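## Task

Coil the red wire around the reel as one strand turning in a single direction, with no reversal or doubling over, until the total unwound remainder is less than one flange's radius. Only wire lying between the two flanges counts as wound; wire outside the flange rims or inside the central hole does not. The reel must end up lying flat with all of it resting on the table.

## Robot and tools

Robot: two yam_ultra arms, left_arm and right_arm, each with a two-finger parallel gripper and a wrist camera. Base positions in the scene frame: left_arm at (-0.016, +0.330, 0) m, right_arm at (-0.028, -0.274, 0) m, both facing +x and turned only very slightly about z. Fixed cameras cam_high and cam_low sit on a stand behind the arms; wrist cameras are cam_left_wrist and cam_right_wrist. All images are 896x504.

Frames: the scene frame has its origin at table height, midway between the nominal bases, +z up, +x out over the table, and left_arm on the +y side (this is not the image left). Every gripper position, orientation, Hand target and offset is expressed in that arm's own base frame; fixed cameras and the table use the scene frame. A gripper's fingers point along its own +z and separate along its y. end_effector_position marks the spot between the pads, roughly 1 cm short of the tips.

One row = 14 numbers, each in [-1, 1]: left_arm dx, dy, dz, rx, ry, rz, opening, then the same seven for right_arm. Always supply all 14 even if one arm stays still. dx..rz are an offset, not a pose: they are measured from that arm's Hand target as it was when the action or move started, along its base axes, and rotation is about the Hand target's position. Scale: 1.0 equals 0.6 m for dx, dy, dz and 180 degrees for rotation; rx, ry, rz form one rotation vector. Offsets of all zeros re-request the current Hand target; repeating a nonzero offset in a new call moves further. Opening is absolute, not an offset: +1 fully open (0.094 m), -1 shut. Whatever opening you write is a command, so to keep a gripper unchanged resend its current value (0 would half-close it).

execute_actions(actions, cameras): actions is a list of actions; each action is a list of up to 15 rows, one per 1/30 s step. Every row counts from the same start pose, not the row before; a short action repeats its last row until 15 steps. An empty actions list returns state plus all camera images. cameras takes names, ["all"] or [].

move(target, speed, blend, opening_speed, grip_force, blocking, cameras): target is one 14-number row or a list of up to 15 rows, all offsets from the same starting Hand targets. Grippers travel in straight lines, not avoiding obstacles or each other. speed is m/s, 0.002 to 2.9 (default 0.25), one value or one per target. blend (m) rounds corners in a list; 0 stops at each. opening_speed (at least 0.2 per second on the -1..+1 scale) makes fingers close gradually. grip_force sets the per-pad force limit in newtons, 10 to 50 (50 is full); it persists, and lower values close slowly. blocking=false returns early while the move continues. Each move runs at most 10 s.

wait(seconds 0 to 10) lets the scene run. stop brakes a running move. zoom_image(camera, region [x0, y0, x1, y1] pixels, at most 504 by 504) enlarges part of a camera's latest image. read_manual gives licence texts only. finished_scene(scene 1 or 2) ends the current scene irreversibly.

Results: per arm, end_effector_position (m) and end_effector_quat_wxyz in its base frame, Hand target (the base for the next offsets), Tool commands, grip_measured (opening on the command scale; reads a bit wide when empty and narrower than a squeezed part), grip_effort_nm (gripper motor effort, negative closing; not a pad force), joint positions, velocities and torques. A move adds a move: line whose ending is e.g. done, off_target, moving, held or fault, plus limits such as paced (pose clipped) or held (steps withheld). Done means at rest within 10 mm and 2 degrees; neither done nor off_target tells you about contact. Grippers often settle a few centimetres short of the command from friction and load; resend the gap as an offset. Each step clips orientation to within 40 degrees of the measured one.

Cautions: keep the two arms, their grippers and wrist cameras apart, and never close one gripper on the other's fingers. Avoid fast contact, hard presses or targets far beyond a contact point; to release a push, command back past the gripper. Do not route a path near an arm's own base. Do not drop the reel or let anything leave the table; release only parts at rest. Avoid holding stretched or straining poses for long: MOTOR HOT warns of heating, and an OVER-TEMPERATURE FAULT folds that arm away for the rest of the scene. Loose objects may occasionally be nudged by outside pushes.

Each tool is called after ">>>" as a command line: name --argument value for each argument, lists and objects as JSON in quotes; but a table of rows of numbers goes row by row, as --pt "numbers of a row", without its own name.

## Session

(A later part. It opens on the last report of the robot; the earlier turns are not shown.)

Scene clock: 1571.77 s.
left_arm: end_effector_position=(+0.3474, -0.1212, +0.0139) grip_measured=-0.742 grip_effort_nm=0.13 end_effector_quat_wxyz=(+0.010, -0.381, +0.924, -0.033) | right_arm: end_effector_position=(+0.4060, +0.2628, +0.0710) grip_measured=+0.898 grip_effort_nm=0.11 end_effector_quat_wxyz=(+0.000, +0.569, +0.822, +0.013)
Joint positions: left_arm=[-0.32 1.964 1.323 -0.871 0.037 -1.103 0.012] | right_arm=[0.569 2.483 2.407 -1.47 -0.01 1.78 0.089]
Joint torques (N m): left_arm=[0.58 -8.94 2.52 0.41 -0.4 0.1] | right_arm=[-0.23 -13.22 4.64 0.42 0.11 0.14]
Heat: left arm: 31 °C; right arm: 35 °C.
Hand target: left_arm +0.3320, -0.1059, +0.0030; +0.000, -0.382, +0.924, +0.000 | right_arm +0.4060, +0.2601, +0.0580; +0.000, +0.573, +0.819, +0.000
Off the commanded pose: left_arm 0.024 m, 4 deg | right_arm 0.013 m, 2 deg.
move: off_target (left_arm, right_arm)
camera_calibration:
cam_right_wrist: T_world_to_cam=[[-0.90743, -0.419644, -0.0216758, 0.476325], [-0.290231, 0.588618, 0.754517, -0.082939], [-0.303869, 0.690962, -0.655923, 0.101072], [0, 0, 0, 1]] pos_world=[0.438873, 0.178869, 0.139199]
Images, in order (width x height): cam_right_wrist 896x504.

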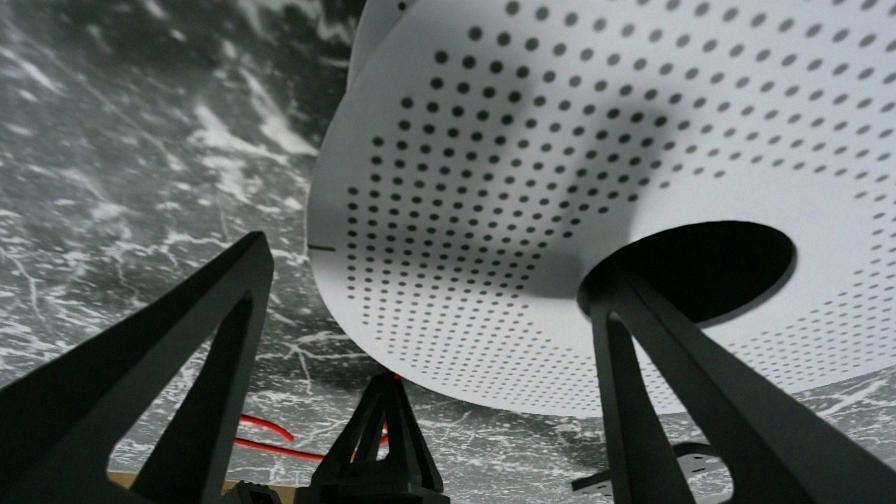

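>>> move --target '[0,0,0,0,0,0,-0.74, 0,-0.004,-0.018,0,0,0,0.9]' --speed 0.08 --cameras '["cam_right_wrist"]'

Scene clock: 1579.23 s.
left_arm: end_effector_position=(+0.3474, -0.1212, +0.0139) grip_measured=-0.742 grip_effort_nm=0.14 end_effector_quat_wxyz=(+0.010, -0.381, +0.924, -0.033) | right_arm: end_effector_position=(+0.4048, +0.2621, +0.0532) grip_measured=+0.898 grip_effort_nm=0.11 end_effector_quat_wxyz=(-0.003, +0.569, +0.822, +0.007)
Joint positions: left_arm=[-0.32 1.964 1.323 -0.871 0.037 -1.103 0.012] | right_arm=[0.569 2.483 2.336 -1.414 -0.01 1.78 0.089]
Joint torques (N m): left_arm=[0.57 -8.91 2.5 0.42 -0.4 0.1] | right_arm=[-0.57 -14.57 4.6 0.35 0.1 0.06]
Heat: left arm: 31 °C; right arm: 34 °C.
Hand target: left_arm +0.3320, -0.1059, +0.0030; +0.000, -0.382, +0.924, +0.000 | right_arm +0.4060, +0.2576, +0.0472; +0.000, +0.573, +0.819, +0.000
Off the commanded pose: left_arm 0.024 m, 4 deg | right_arm 0.008 m, 1 deg.
move: off_target (left_arm)
camera_calibration:
cam_right_wrist: T_world_to_cam=[[-0.907617, -0.419736, -0.0072913, 0.473956], [-0.280996, 0.594525, 0.75338, -0.0746055], [-0.311886, 0.685829, -0.657545, 0.0942098], [0, 0, 0, 1]] pos_world=[0.438589, 0.178679, 0.121609]
Images, in order (width x height): cam_right_wrist 896x504.

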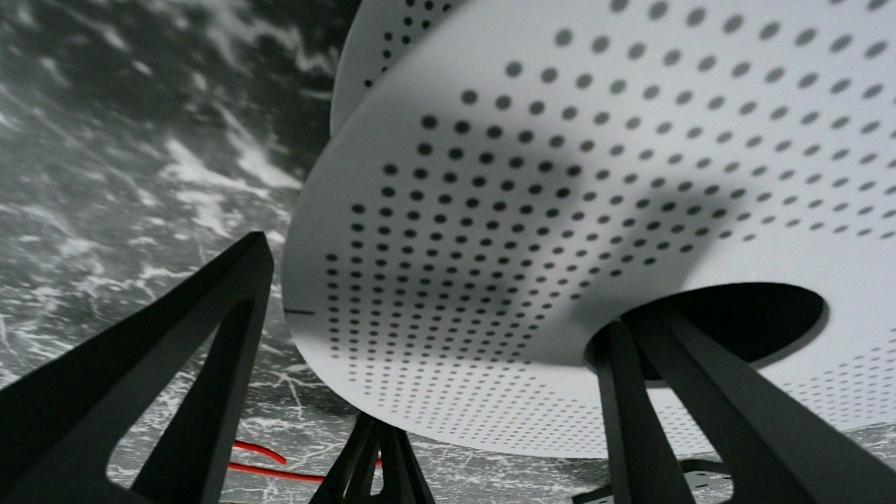

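>>> move --target '[0,0,0,0,0,0,-0.74, 0,0,0.004,0,0,0,0.5]' --speed 0.08 --opening_speed 0.4 --cameras '["cam_right_wrist"]'

Scene clock: 1584.00 s.
left_arm: end_effector_position=(+0.3474, -0.1212, +0.0139) grip_measured=-0.742 grip_effort_nm=0.13 end_effector_quat_wxyz=(+0.010, -0.381, +0.924, -0.033) | right_arm: end_effector_position=(+0.4049, +0.2622, +0.0532) grip_measured=+0.569 grip_effort_nm=-1.02 end_effector_quat_wxyz=(-0.003, +0.569, +0.822, +0.007)
Joint positions: left_arm=[-0.32 1.964 1.323 -0.871 0.037 -1.103 0.012] | right_arm=[0.569 2.483 2.336 -1.413 -0.01 1.78 0.074]
Joint torques (N m): left_arm=[0.55 -8.91 2.5 0.41 -0.4 0.1] | right_arm=[-0.57 -14.58 5.39 0.25 0.11 0.08]
Heat: left arm: 31 °C; right arm: 34 °C.
Hand target: left_arm +0.3320, -0.1059, +0.0030; +0.000, -0.382, +0.924, +0.000 | right_arm +0.4059, +0.2577, +0.0496; +0.000, +0.573, +0.819, +0.000
Off the commanded pose: left_arm 0.024 m, 4 deg | right_arm 0.006 m, 1 deg.
move: off_target (left_arm)
camera_calibration:
cam_right_wrist: T_world_to_cam=[[-0.907789, -0.419357, -0.00768927, 0.474012], [-0.280892, 0.594232, 0.75365, -0.0746316], [-0.311479, 0.686315, -0.657231, 0.0939066], [0, 0, 0, 1]] pos_world=[0.438589, 0.178679, 0.121609]
Images, in order (width x height): cam_right_wrist 896x504.

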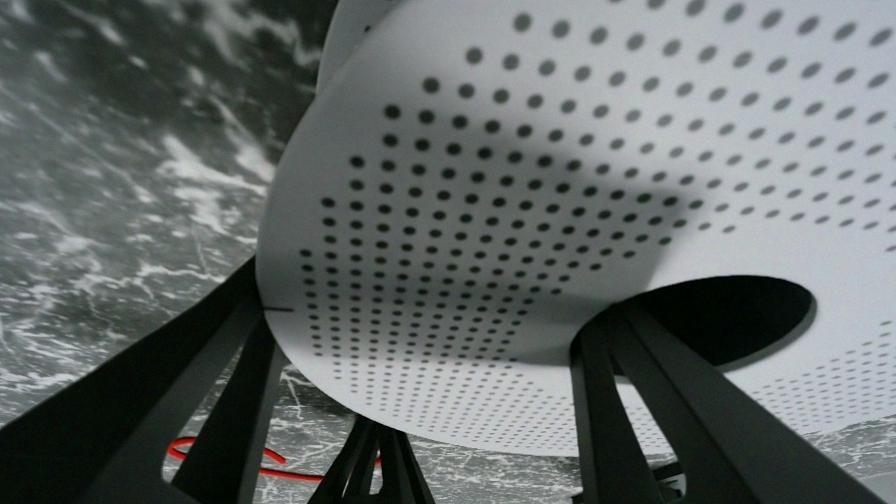

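>>> move --pt "0 0 0 0 0 0 -0.74 -0.0155 0.0315 0.004 0 0 0.0833 0.5" --pt "0 0 0 0 0 0 -0.74 -0.0350 0.0512 0.004 0 0 0.1667 0.5" --pt "0 0 0 0 0 0 -0.74 -0.0588 0.0650 0.004 0 0 0.25 0.5" --pt "0 0 0 0 0 0 -0.74 -0.0857 0.0723 0.004 0 0 0.3333 0.5" --pt "0 0 0 0 0 0 -0.74 -0.1133 0.0725 0.004 0 0 0.4167 0.5" --pt "0 0 0 0 0 0 -0.74 -0.1402 0.0653 0.004 0 0 0.5 0.5" --speed 0.2 --blend 0.01 --cameras '["cam_right_wrist", "cam_high", "cam_left_wrist"]'

Scene clock: 1608.83 s.
left_arm: end_effector_position=(+0.3474, -0.1212, +0.0139) grip_measured=-0.742 grip_effort_nm=0.13 end_effector_quat_wxyz=(+0.010, -0.381, +0.924, -0.033) | right_arm: end_effector_position=(+0.3268, +0.2934, +0.0519) grip_measured=+0.568 grip_effort_nm=-1.04 end_effector_quat_wxyz=(+0.000, -0.158, +0.987, -0.009)
Joint positions: left_arm=[-0.32 1.964 1.323 -0.871 0.037 -1.103 0.012] | right_arm=[0.736 2.273 1.962 -1.27 0.016 0.418 0.074]
Joint torques (N m): left_arm=[0.58 -8.92 2.54 0.42 -0.41 0.1] | right_arm=[0.5 -15.15 3.97 0.44 -0.14 -0.28]
Heat: left arm: 32 °C; right arm: 34 °C.
Hand target: left_arm +0.3320, -0.1059, +0.0030; +0.000, -0.382, +0.924, +0.000 | right_arm +0.3217, +0.2969, +0.0519; +0.000, -0.174, +0.985, +0.000
Off the commanded pose: left_arm 0.024 m, 4 deg | right_arm 0.006 m, 2 deg.
move: off_target (left_arm)
camera_calibration:
cam_left_wrist: T_world_to_cam=[[0.748168, -0.65977, 0.0703462, -0.344705], [-0.466676, -0.447888, 0.762633, 0.105314], [-0.471655, -0.603406, -0.642994, 0.20929], [0, 0, 0, 1]] pos_world=[0.405757, -0.05397, 0.0785054]
cam_right_wrist: T_world_to_cam=[[0.380763, -0.92446, 0.0198417, 0.141985], [-0.618229, -0.23856, 0.748921, 0.240705], [-0.687614, -0.297428, -0.662362, 0.459131], [0, 0, 0, 1]] pos_world=[0.410452, 0.32524, 0.121025]
Images, in order (width x height): cam_high 896x504, cam_left_wrist 896x504, cam_right_wrist 896x504.

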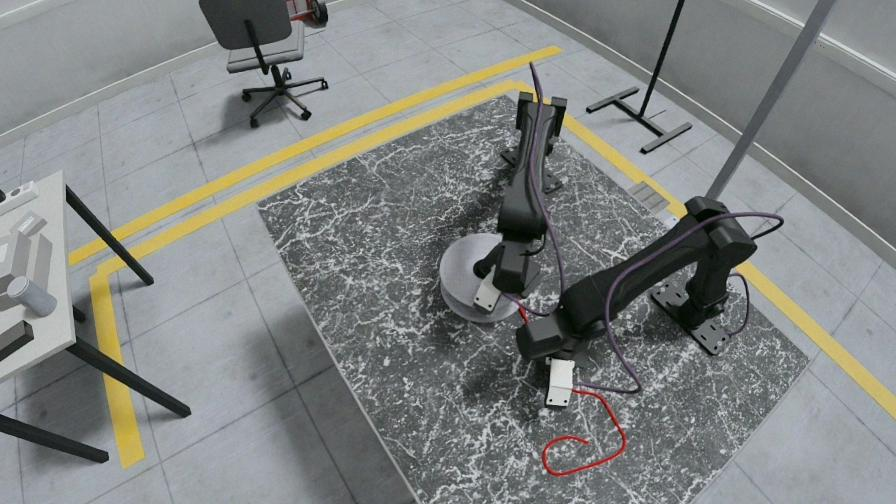

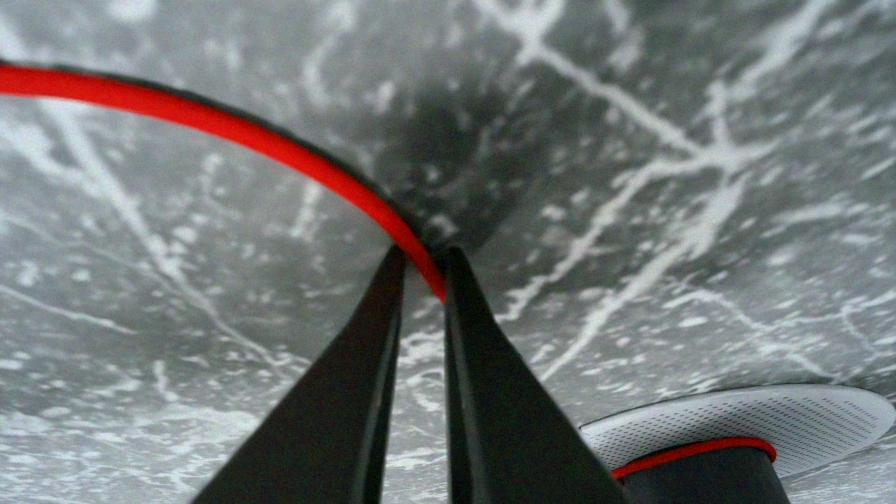

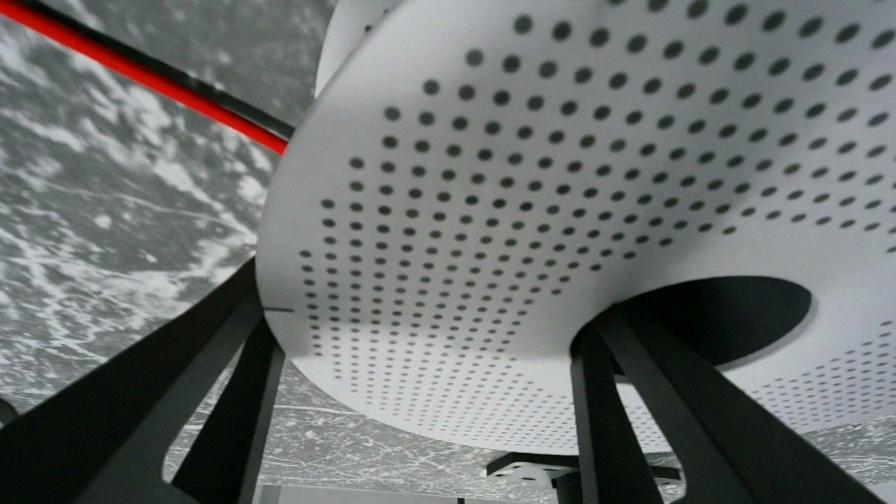

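>>> move --pt "0 0 0 0 0 0 -0.74 -0.0240 -0.0138 0.0 0 0 0.0833 0.5" --pt "0 0 0 0 0 0 -0.74 -0.0437 -0.0333 0.0 0 0 0.1667 0.5" --pt "0 0 0 0 0 0 -0.74 -0.0575 -0.0573 0.0 0 0 0.25 0.5" --pt "0 0 0 0 0 0 -0.74 -0.0647 -0.0842 0.0 0 0 0.3333 0.5" --pt "0 0 0 0 0 0 -0.74 -0.0648 -0.1118 0.0 0 0 0.4167 0.5" --pt "0 0 0 0 0 0 -0.74 -0.0577 -0.1387 0.0 0 0 0.5 0.5" --pt "0 0 0 0 0 0 -0.74 -0.0438 -0.1627 0.0 0 0 0.5833 0.5" --speed 0.2 --blend 0.01 --cameras '["cam_right_wrist", "cam_high", "cam_left_wrist"]'

Scene clock: 1627.30 s.
left_arm: end_effector_position=(+0.3474, -0.1212, +0.0139) grip_measured=-0.742 grip_effort_nm=0.13 end_effector_quat_wxyz=(+0.010, -0.380, +0.924, -0.033) | right_arm: end_effector_position=(+0.3102, +0.2035, +0.0519) grip_measured=+0.568 grip_effort_nm=-1.04 end_effector_quat_wxyz=(-0.009, +0.881, -0.473, +0.021)
Joint positions: left_arm=[-0.32 1.964 1.323 -0.871 0.037 -1.102 0.012] | right_arm=[0.592 1.95 1.463 -1.048 0.028 -1.566 0.074]
Joint torques (N m): left_arm=[0.58 -8.94 2.51 0.41 -0.39 0.1] | right_arm=[-0.02 -12.57 4.07 0.02 -0.25 -0.33]
Heat: left arm: 32 °C; right arm: 33 °C.
Hand target: left_arm +0.3320, -0.1059, +0.0030; +0.000, -0.382, +0.924, +0.000 | right_arm +0.2954, +0.1993, +0.0519; +0.000, +0.887, -0.461, +0.000
Off the commanded pose: left_arm 0.024 m, 4 deg | right_arm 0.015 m, 3 deg.
move: off_target (left_arm, right_arm)
camera_calibration:
cam_left_wrist: T_world_to_cam=[[0.7479, -0.660069, 0.0703836, -0.34468], [-0.46689, -0.447698, 0.762614, 0.105368], [-0.471868, -0.603221, -0.643013, 0.209328], [0, 0, 0, 1]] pos_world=[0.405756, -0.054069, 0.0785053]
cam_right_wrist: T_world_to_cam=[[0.789739, 0.612459, 0.0347178, -0.375168], [0.372753, -0.524058, 0.765779, -0.0411937], [0.487203, -0.591825, -0.642166, 0.115374], [0, 0, 0, 1]] pos_world=[0.255429, 0.276468, 0.11866]
Images, in order (width x height): cam_high 896x504, cam_left_wrist 896x504, cam_right_wrist 896x504.

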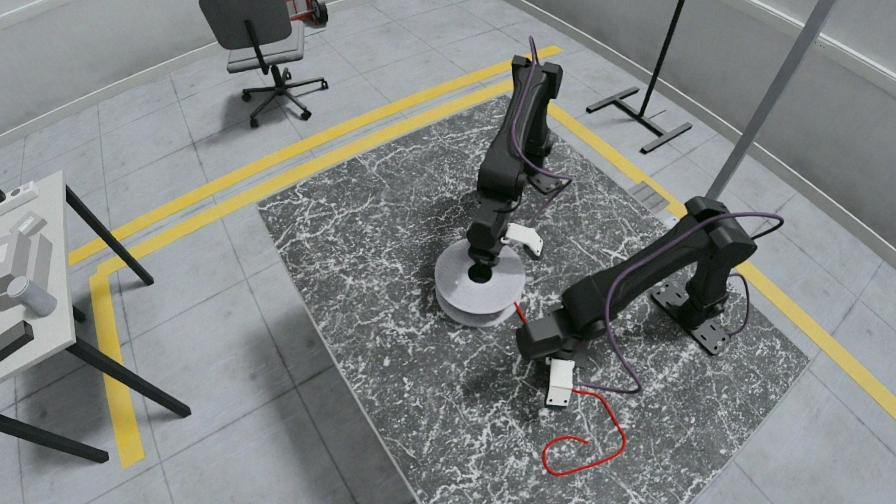

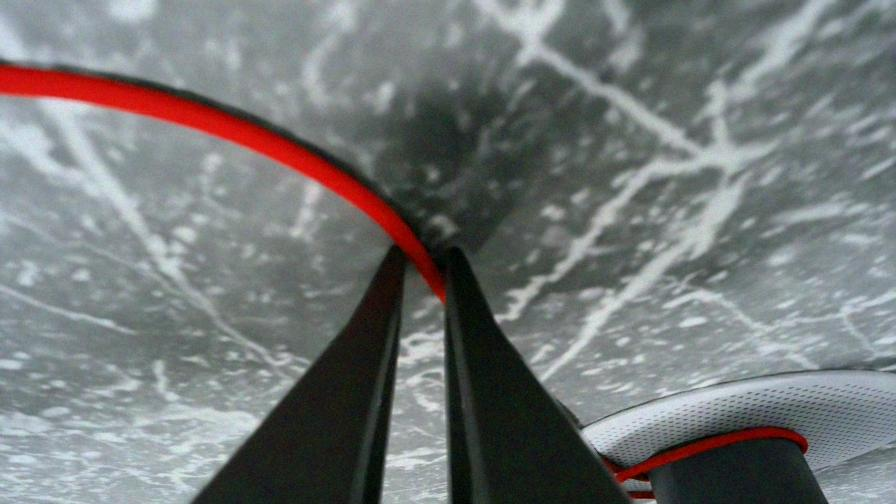

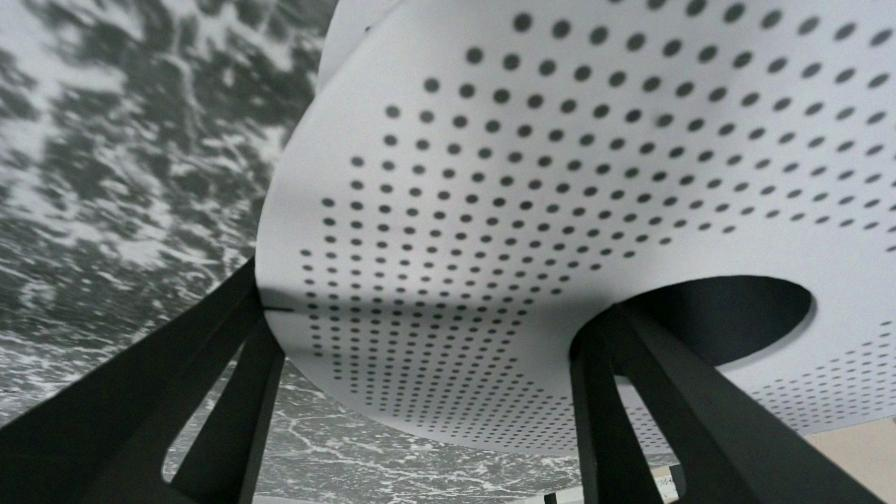

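>>> move --target '[0,0,0,0,0,0,-0.74, -0.025,-0.0167,0.0,0,0,0.0833,0.5]' --speed 0.15 --cameras '["cam_right_wrist", "cam_high", "cam_left_wrist"]'

>>> zoom_image --camera "cam_left_wrist" --region '[560, 340, 896, 504]'

Scene clock: 1651.70 s.
left_arm: end_effector_position=(+0.3474, -0.1212, +0.0139) grip_measured=-0.742 grip_effort_nm=0.13 end_effector_quat_wxyz=(+0.010, -0.380, +0.924, -0.033) | right_arm: end_effector_position=(+0.2958, +0.1951, +0.0518) grip_measured=+0.568 grip_effort_nm=-1.04 end_effector_quat_wxyz=(-0.010, +0.935, -0.354, +0.021)
Joint positions: left_arm=[-0.32 1.964 1.323 -0.871 0.037 -1.102 0.012] | right_arm=[0.592 1.885 1.374 -1.02 0.023 -1.827 0.074]
Joint torques (N m): left_arm=[0.58 -8.94 2.52 0.4 -0.39 0.09] | right_arm=[-0.1 -12.1 3.89 -0.07 -0.22 -0.3]
Heat: left arm: 32 °C; right arm: 32 °C.
Hand target: left_arm +0.3320, -0.1059, +0.0030; +0.000, -0.382, +0.924, +0.000 | right_arm +0.2804, +0.1893, +0.0519; +0.000, +0.940, -0.342, +0.000
Off the commanded pose: left_arm 0.024 m, 4 deg | right_arm 0.016 m, 3 deg.
move: off_target (left_arm, right_arm)
camera_calibration:
cam_left_wrist: T_world_to_cam=[[0.7479, -0.660069, 0.0703836, -0.34468], [-0.46689, -0.447698, 0.762614, 0.105368], [-0.471868, -0.603221, -0.643013, 0.209328], [0, 0, 0, 1]] pos_world=[0.405756, -0.054069, 0.0785053]
cam_right_wrist: T_world_to_cam=[[0.60443, 0.796036, 0.0314887, -0.339568], [0.495004, -0.406239, 0.768076, -0.0994574], [0.624208, -0.448661, -0.639584, 0.0487452], [0, 0, 0, 1]] pos_world=[0.22405, 0.251775, 0.11826]
Images, in order (width x height): cam_high 896x504, cam_left_wrist 896x504, cam_right_wrist 896x504.

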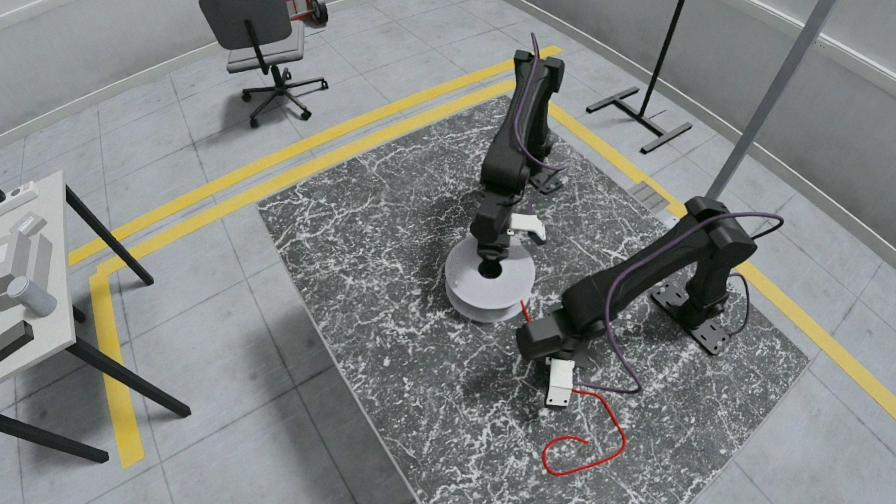

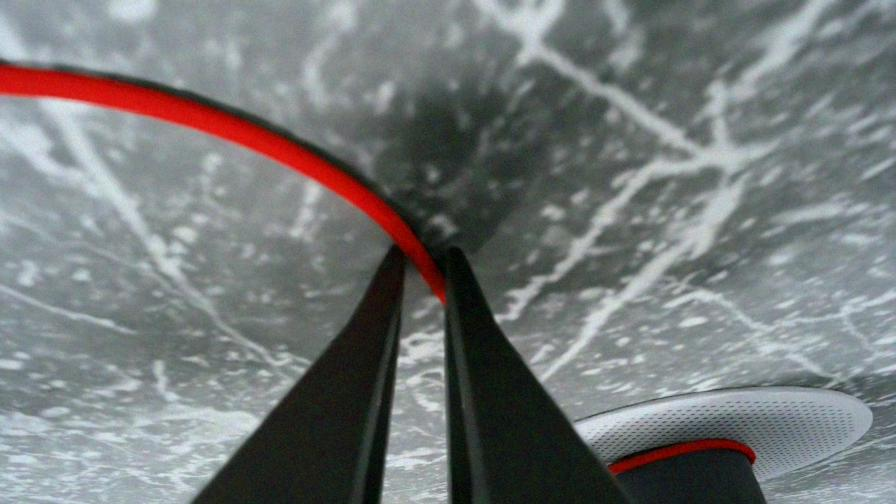

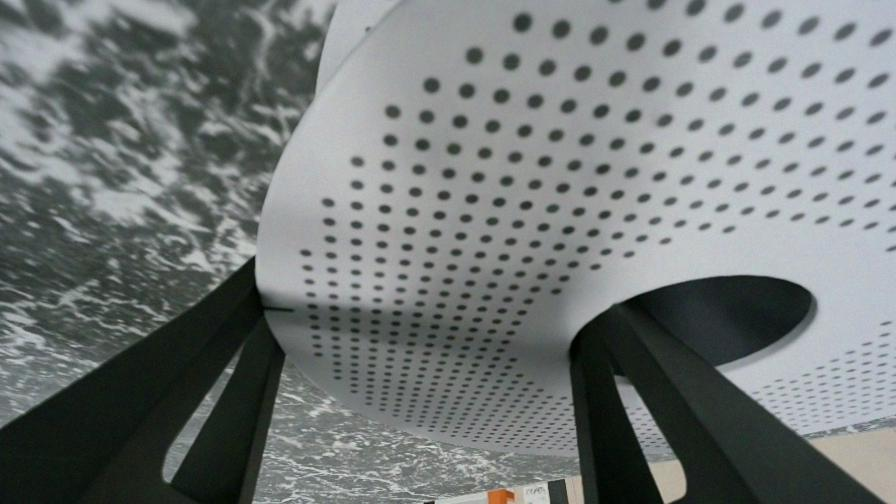

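Scaled by 1.500 from the camera's 896x504 image, which has a finer 1280x720 frame.

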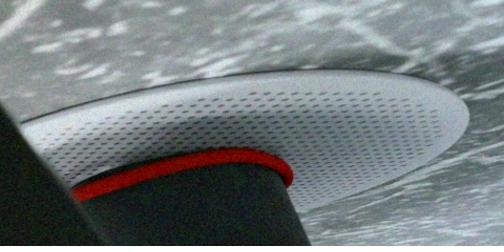

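>>> move --pt "0 0 0 0 0 0 -0.74 0.0257 0.0097 0.002 0 0 0 0.5" --pt "0 0 0 0 0 0 -0.74 0.0257 0.0097 0.002 0 0 0 0.92" --pt "0 0 0 0 0 0 -0.74 0.0257 0.0097 0.09 0 0 0 0.92" --speed 0.15 --opening_speed 0.6 --cameras '["cam_right_wrist", "cam_left_wrist"]'

Scene clock: 1662.23 s.
left_arm: end_effector_position=(+0.3474, -0.1212, +0.0139) grip_measured=-0.742 grip_effort_nm=0.13 end_effector_quat_wxyz=(+0.010, -0.380, +0.924, -0.033) | right_arm: end_effector_position=(+0.2964, +0.1936, +0.0949) grip_measured=+0.918 grip_effort_nm=0.11 end_effector_quat_wxyz=(+0.009, +0.939, -0.345, +0.005)
Joint positions: left_arm=[-0.32 1.964 1.323 -0.871 0.037 -1.102 0.012] | right_arm=[0.585 1.899 1.568 -1.248 0.018 -1.852 0.09]
Joint torques (N m): left_arm=[0.54 -8.94 2.5 0.41 -0.41 0.1] | right_arm=[-0.57 -11.19 8.16 -0.08 -0.17 -0.11]
Heat: left arm: 32 °C; right arm: 33 °C.
Hand target: left_arm +0.3320, -0.1059, +0.0030; +0.000, -0.382, +0.924, +0.000 | right_arm +0.2959, +0.1951, +0.1060; +0.000, +0.940, -0.342, +0.000
Off the commanded pose: left_arm 0.024 m, 4 deg | right_arm 0.011 m, 1 deg.
move: off_target (left_arm, right_arm); target 2's new opening was sent with right_arm's hand 0.004 m and 3 deg from that target
camera_calibration:
cam_left_wrist: T_world_to_cam=[[0.7479, -0.660069, 0.0703836, -0.34468], [-0.46689, -0.447698, 0.762614, 0.105368], [-0.471868, -0.603221, -0.643013, 0.209328], [0, 0, 0, 1]] pos_world=[0.405756, -0.054069, 0.0785053]
cam_right_wrist: T_world_to_cam=[[0.590395, 0.807004, -0.0133904, -0.333742], [0.534698, -0.378644, 0.755465, -0.149381], [0.604592, -0.453182, -0.655053, 0.0835411], [0, 0, 0, 1]] pos_world=[0.226405, 0.250628, 0.163107]
Images, in order (width x height): cam_left_wrist 896x504, cam_right_wrist 896x504.

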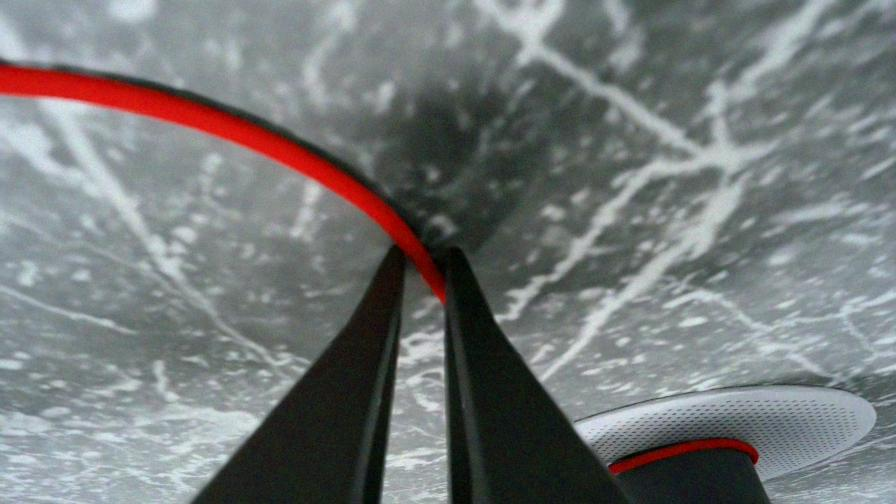

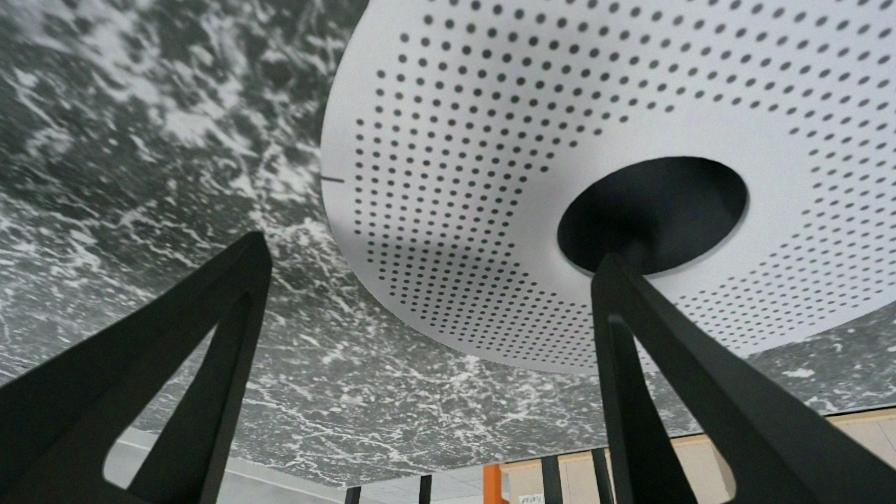

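>>> move --pt "0 0 0 0 0 0 -0.74 0.0068 -0.075 0.0233 0 0 -0.5972 0.92" --pt "0 0 0 0 0 0 -0.74 -0.0565 -0.1718 -0.0433 0 0 0.8056 0.92" --speed 0.5 --blend 0.01 --cameras '["cam_right_wrist", "cam_high"]'

>>> zoom_image --camera "cam_right_wrist" --region '[0, 120, 440, 420]'

Scene clock: 1675.03 s.
left_arm: end_effector_position=(+0.3474, -0.1212, +0.0139) grip_measured=-0.742 grip_effort_nm=0.13 end_effector_quat_wxyz=(+0.010, -0.380, +0.924, -0.033) | right_arm: end_effector_position=(+0.2624, +0.0947, +0.0774) grip_measured=+0.918 grip_effort_nm=0.10 end_effector_quat_wxyz=(-0.011, +0.604, +0.797, -0.006)
Joint positions: left_arm=[-0.32 1.964 1.323 -0.871 0.037 -1.102 0.012] | right_arm=[0.335 1.64 1.184 -1.137 -0.012 1.631 0.09]
Joint torques (N m): left_arm=[0.58 -8.94 2.52 0.4 -0.41 0.1] | right_arm=[-0.23 -9.87 4.51 0.34 0.13 0.15]
Heat: left arm: 32 °C; right arm: 33 °C.
Hand target: left_arm +0.3320, -0.1059, +0.0030; +0.000, -0.382, +0.924, +0.000 | right_arm +0.2619, +0.0920, +0.0800; +0.000, +0.608, +0.794, +0.000
Off the commanded pose: left_arm 0.024 m, 4 deg | right_arm 0.004 m, 2 deg.
move: off_target (left_arm)
camera_calibration:
cam_right_wrist: T_world_to_cam=[[-0.939906, -0.340623, 0.0235261, 0.273219], [-0.206933, 0.623102, 0.754269, -0.0555717], [-0.271581, 0.704073, -0.656144, 0.168175], [0, 0, 0, 1]] pos_world=[0.290973, 0.00928428, 0.145835]
Images, in order (width x height): cam_high 896x504, cam_right_wrist 896x504.

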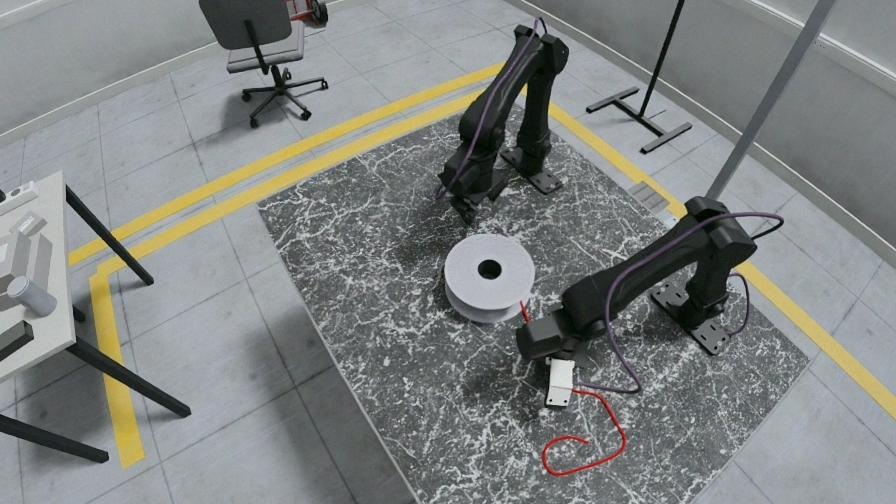

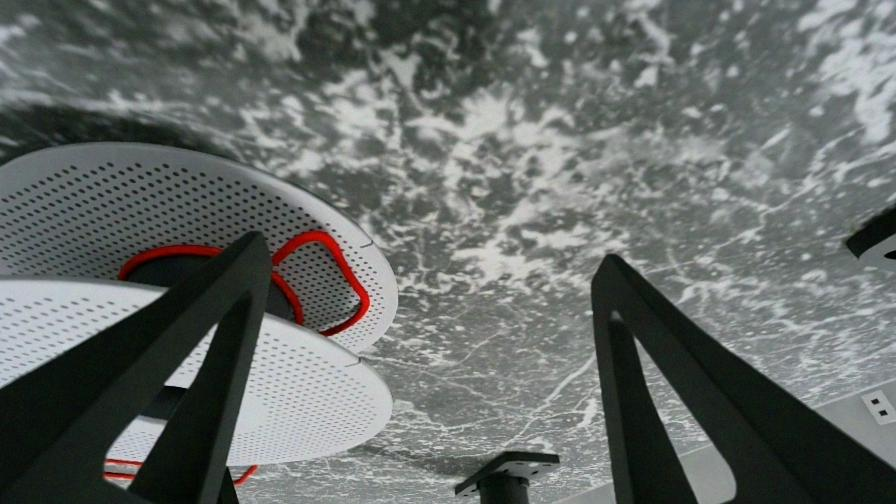

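Scaled by 1.145 from the camera's 896x504 image, which has a finer 1280x720 frame.

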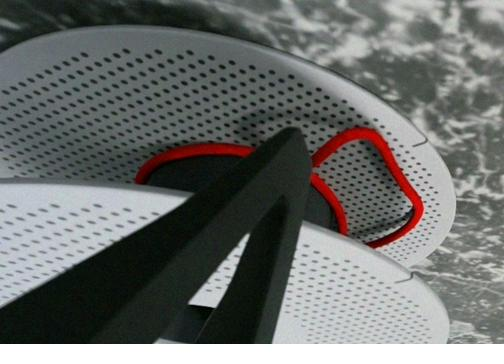

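>>> move --pt "0.0257 -0.0255 0.0183 0 0 0 -0.74 0 0.02 0.075 0 0 0 0.92" --pt "0.0257 -0.0255 0.0183 0 0 0 -0.74 0.0243 0.2238 0.05 0 0 0 0.92" --speed 0.25 --blend 0.02 --cameras '["cam_right_wrist"]'

Scene clock: 1769.70 s.
left_arm: end_effector_position=(+0.3442, -0.1214, +0.0147) grip_measured=-0.742 grip_effort_nm=0.13 end_effector_quat_wxyz=(-0.003, -0.381, +0.925, -0.013) | right_arm: end_effector_position=(+0.2731, +0.2279, +0.1070) grip_measured=+0.918 grip_effort_nm=0.10 end_effector_quat_wxyz=(-0.005, +0.602, +0.798, +0.007)
Joint positions: left_arm=[-0.331 1.992 1.369 -0.935 0.022 -1.112 0.012] | right_arm=[0.686 1.883 1.595 -1.271 -0.012 1.979 0.09]
Joint torques (N m): left_arm=[-0.69 -7.69 8.55 0.27 -0.28 -0.08] | right_arm=[-0.36 -8.51 8.46 -0.07 0.11 0.12]
Heat: left arm: 33 °C; right arm: 32 °C.
Hand target: left_arm +0.3474, -0.1212, +0.0141; +0.000, -0.382, +0.924, +0.000 | right_arm +0.2767, +0.2262, +0.1101; +0.000, +0.608, +0.794, +0.000
Off the commanded pose: left_arm 0.003 m, 2 deg | right_arm 0.005 m, 1 deg.
move: done
camera_calibration:
cam_right_wrist: T_world_to_cam=[[-0.939089, -0.34364, -0.00478487, 0.331504], [-0.228232, 0.613177, 0.756256, -0.150835], [-0.256946, 0.711284, -0.654258, 0.0908802], [0, 0, 0, 1]] pos_world=[0.300238, 0.141765, 0.175115]
Images, in order (width x height): cam_right_wrist 896x504.

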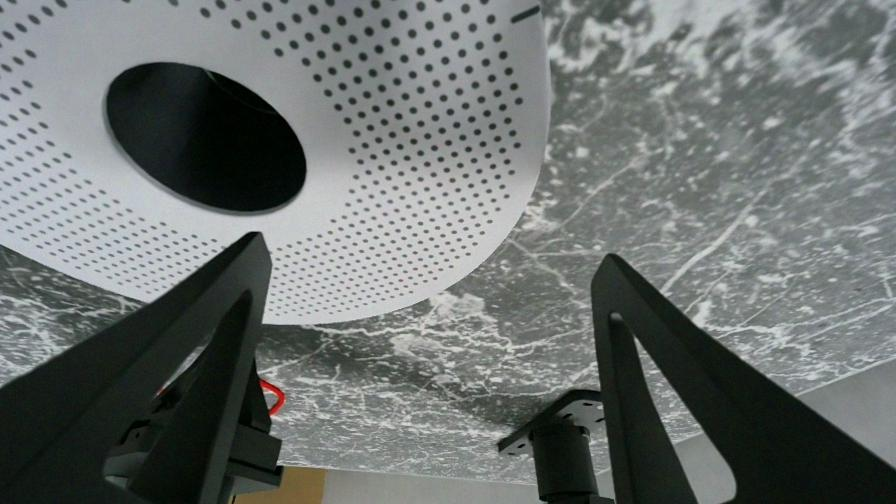

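>>> move --pt "0 0 0 0 0 0.1111 -0.74 0.0105 -0.0087 -0.03 0 0 0 0.92" --pt "0 0 0 0 0 0.1111 -0.74 0.0105 -0.0087 -0.1 0 0 0 0.92" --pt "0 0 0 0 0 0.1111 -1.0 0.0105 -0.0087 -0.1 0 0 0 0.5" --speed 0.12 --blend '[0.005,0,0]' --opening_speed 0.5 --cameras '["cam_right_wrist", "cam_left_wrist", "cam_high"]'

Scene clock: 1784.30 s.
left_arm: end_effector_position=(+0.3436, -0.1211, +0.0147) grip_measured=-0.940 grip_effort_nm=-1.00 end_effector_quat_wxyz=(-0.005, -0.536, +0.844, -0.011) | right_arm: end_effector_position=(+0.2825, +0.2259, +0.0579) grip_measured=+0.567 grip_effort_nm=-1.02 end_effector_quat_wxyz=(-0.004, +0.609, +0.793, +0.010)
Joint positions: left_arm=[-0.331 1.992 1.369 -0.937 0.022 -1.461 0.003] | right_arm=[0.666 1.927 1.456 -1.083 -0.012 1.976 0.074]
Joint torques (N m): left_arm=[-0.68 -7.66 8.55 0.29 -0.26 -0.07] | right_arm=[-0.53 -9.14 4.81 0.36 0.1 -0.11]
Heat: left arm: 32 °C; right arm: 33 °C.
Hand target: left_arm +0.3475, -0.1213, +0.0141; +0.000, -0.537, +0.844, +0.000 | right_arm +0.2828, +0.2210, +0.0500; +0.000, +0.608, +0.794, +0.000
Off the commanded pose: left_arm 0.004 m, 1 deg | right_arm 0.009 m, 1 deg.
move: done
camera_calibration:
cam_left_wrist: T_world_to_cam=[[0.930761, -0.365397, 0.012962, -0.368168], [-0.242079, -0.589294, 0.770799, 0.00863823], [-0.274009, -0.720568, -0.636947, 0.125881], [0, 0, 0, 1]] pos_world=[0.37926, -0.0387313, 0.0782932]
cam_right_wrist: T_world_to_cam=[[-0.944944, -0.327061, -0.0105871, 0.337616], [-0.221107, 0.614302, 0.75746, -0.112614], [-0.241232, 0.718098, -0.652796, 0.0564294], [0, 0, 0, 1]] pos_world=[0.307741, 0.139079, 0.125712]
Images, in order (width x height): cam_high 896x504, cam_left_wrist 896x504, cam_right_wrist 896x504.

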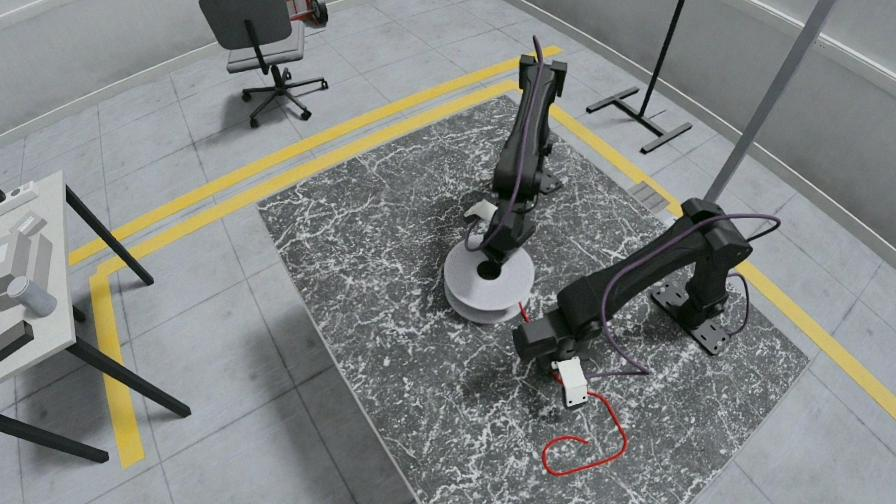

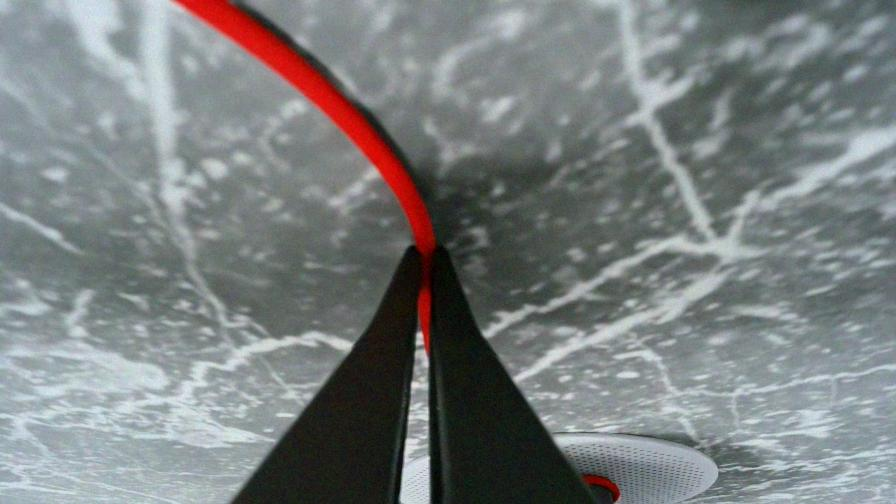

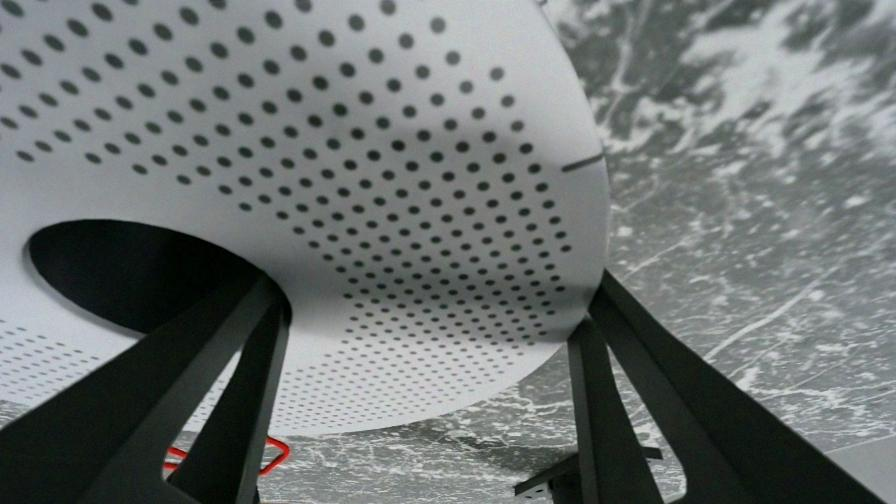

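>>> move --pt "-0.0046 -0.0178 0 0 0 0 -1 0.0107 -0.0233 0 0 0 0.0778 0.5" --pt "-0.0092 -0.0355 0 0 0 0 -1 0.0267 -0.0433 0 0 0 0.1556 0.5" --pt "-0.0139 -0.0533 0 0 0 0 -1 0.0470 -0.0590 0 0 0 0.2333 0.5" --pt "-0.0185 -0.0710 0 0 0 0 -1 0.0705 -0.0692 0 0 0 0.3111 0.5" --pt "-0.0231 -0.0888 0 0 0 0 -1 0.0957 -0.0733 0 0 0 0.3889 0.5" --pt "-0.0277 -0.1065 0 0 0 0 -1 0.1213 -0.0713 0 0 0 0.4667 0.5" --pt "-0.0323 -0.1243 0 0 0 0 -1 0.1457 -0.0633 0 0 0 0.5444 0.5" --pt "-0.0370 -0.1420 0 0 0 0 -1 0.1672 -0.0495 0 0 0 0.6222 0.5" --pt "-0.0416 -0.1598 0 0 0 0 -1 0.1848 -0.0308 0 0 0 0.7 0.5" --pt "-0.0462 -0.1775 0 0 0 0 -1 0.1975 -0.0085 0 0 0 0.7778 0.5" --speed 0.2 --blend 0.008 --cameras '["cam_right_wrist", "cam_left_wrist", "cam_high", "cam_low"]'

Scene clock: 1810.87 s.
left_arm: end_effector_position=(+0.3169, -0.2256, +0.0155) grip_measured=-0.940 grip_effort_nm=-1.00 end_effector_quat_wxyz=(-0.005, -0.535, +0.845, -0.008) | right_arm: end_effector_position=(+0.4041, +0.2069, +0.0584) grip_measured=+0.566 grip_effort_nm=-1.05 end_effector_quat_wxyz=(+0.010, -0.524, +0.851, -0.015)
Joint positions: left_arm=[-0.614 2.078 1.501 -0.983 0.016 -1.743 0.003] | right_arm=[0.483 2.303 2.039 -1.285 0.029 -0.622 0.074]
Joint torques (N m): left_arm=[-0.65 -8.27 8.87 0.29 -0.22 -0.08] | right_arm=[0.8 -10.67 7.9 0.16 -0.28 -0.28]
Heat: left arm: 33 °C; right arm: 33 °C.
Hand target: left_arm +0.3197, -0.2278, +0.0141; +0.000, -0.537, +0.844, +0.000 | right_arm +0.4013, +0.2159, +0.0500; +0.000, -0.538, +0.843, +0.000
Off the commanded pose: left_arm 0.004 m, 1 deg | right_arm 0.013 m, 3 deg.
move: off_target (right_arm)
camera_calibration:
cam_left_wrist: T_world_to_cam=[[0.930536, -0.366087, 0.00908651, -0.381549], [-0.240568, -0.592402, 0.768886, -0.0612616], [-0.276097, -0.717662, -0.639321, 0.0450776], [0, 0, 0, 1]] pos_world=[0.352753, -0.143621, 0.0793893]
cam_right_wrist: T_world_to_cam=[[0.922888, -0.383226, 0.0376153, -0.299661], [-0.280711, -0.602693, 0.746969, 0.201966], [-0.263587, -0.699928, -0.663794, 0.402876], [0, 0, 0, 1]] pos_world=[0.43944, 0.28887, 0.127836]

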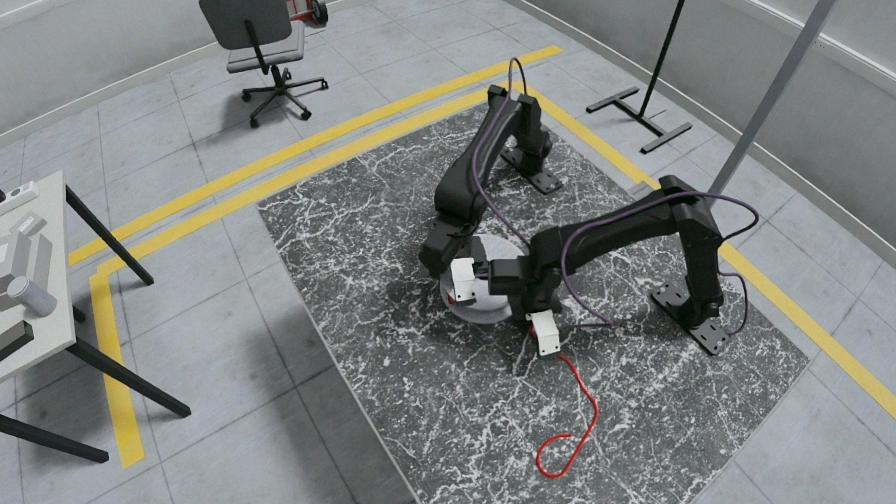

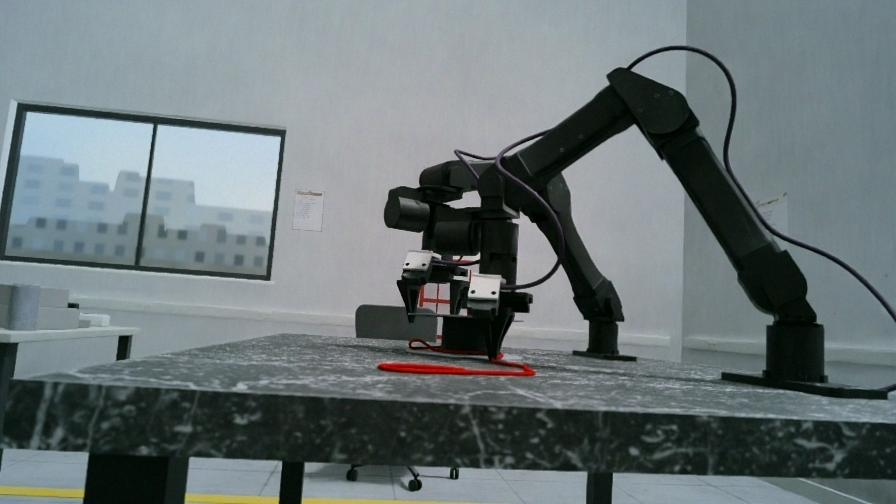

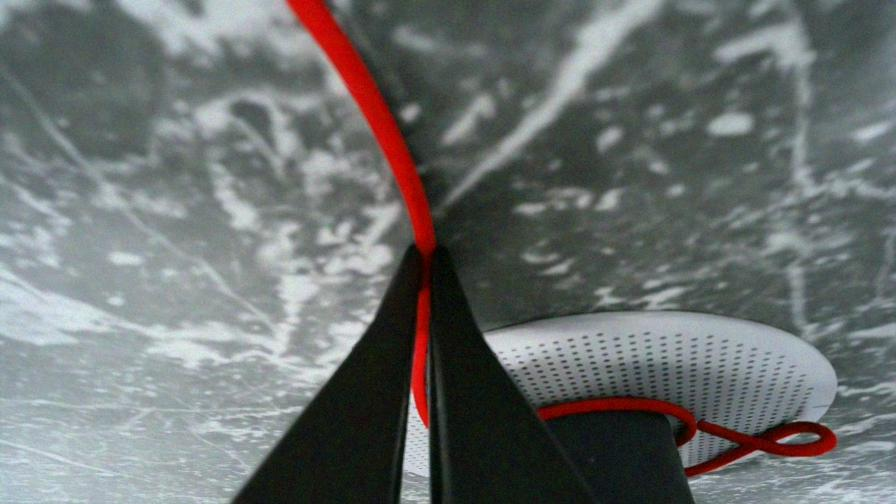

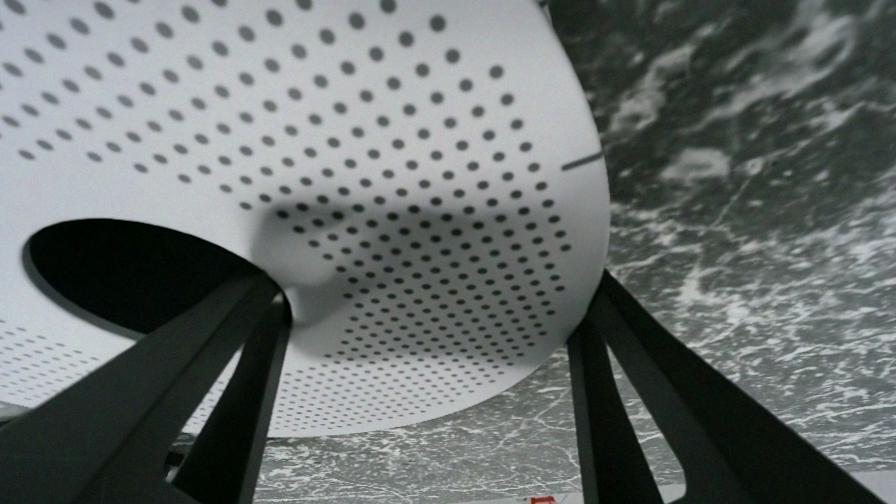

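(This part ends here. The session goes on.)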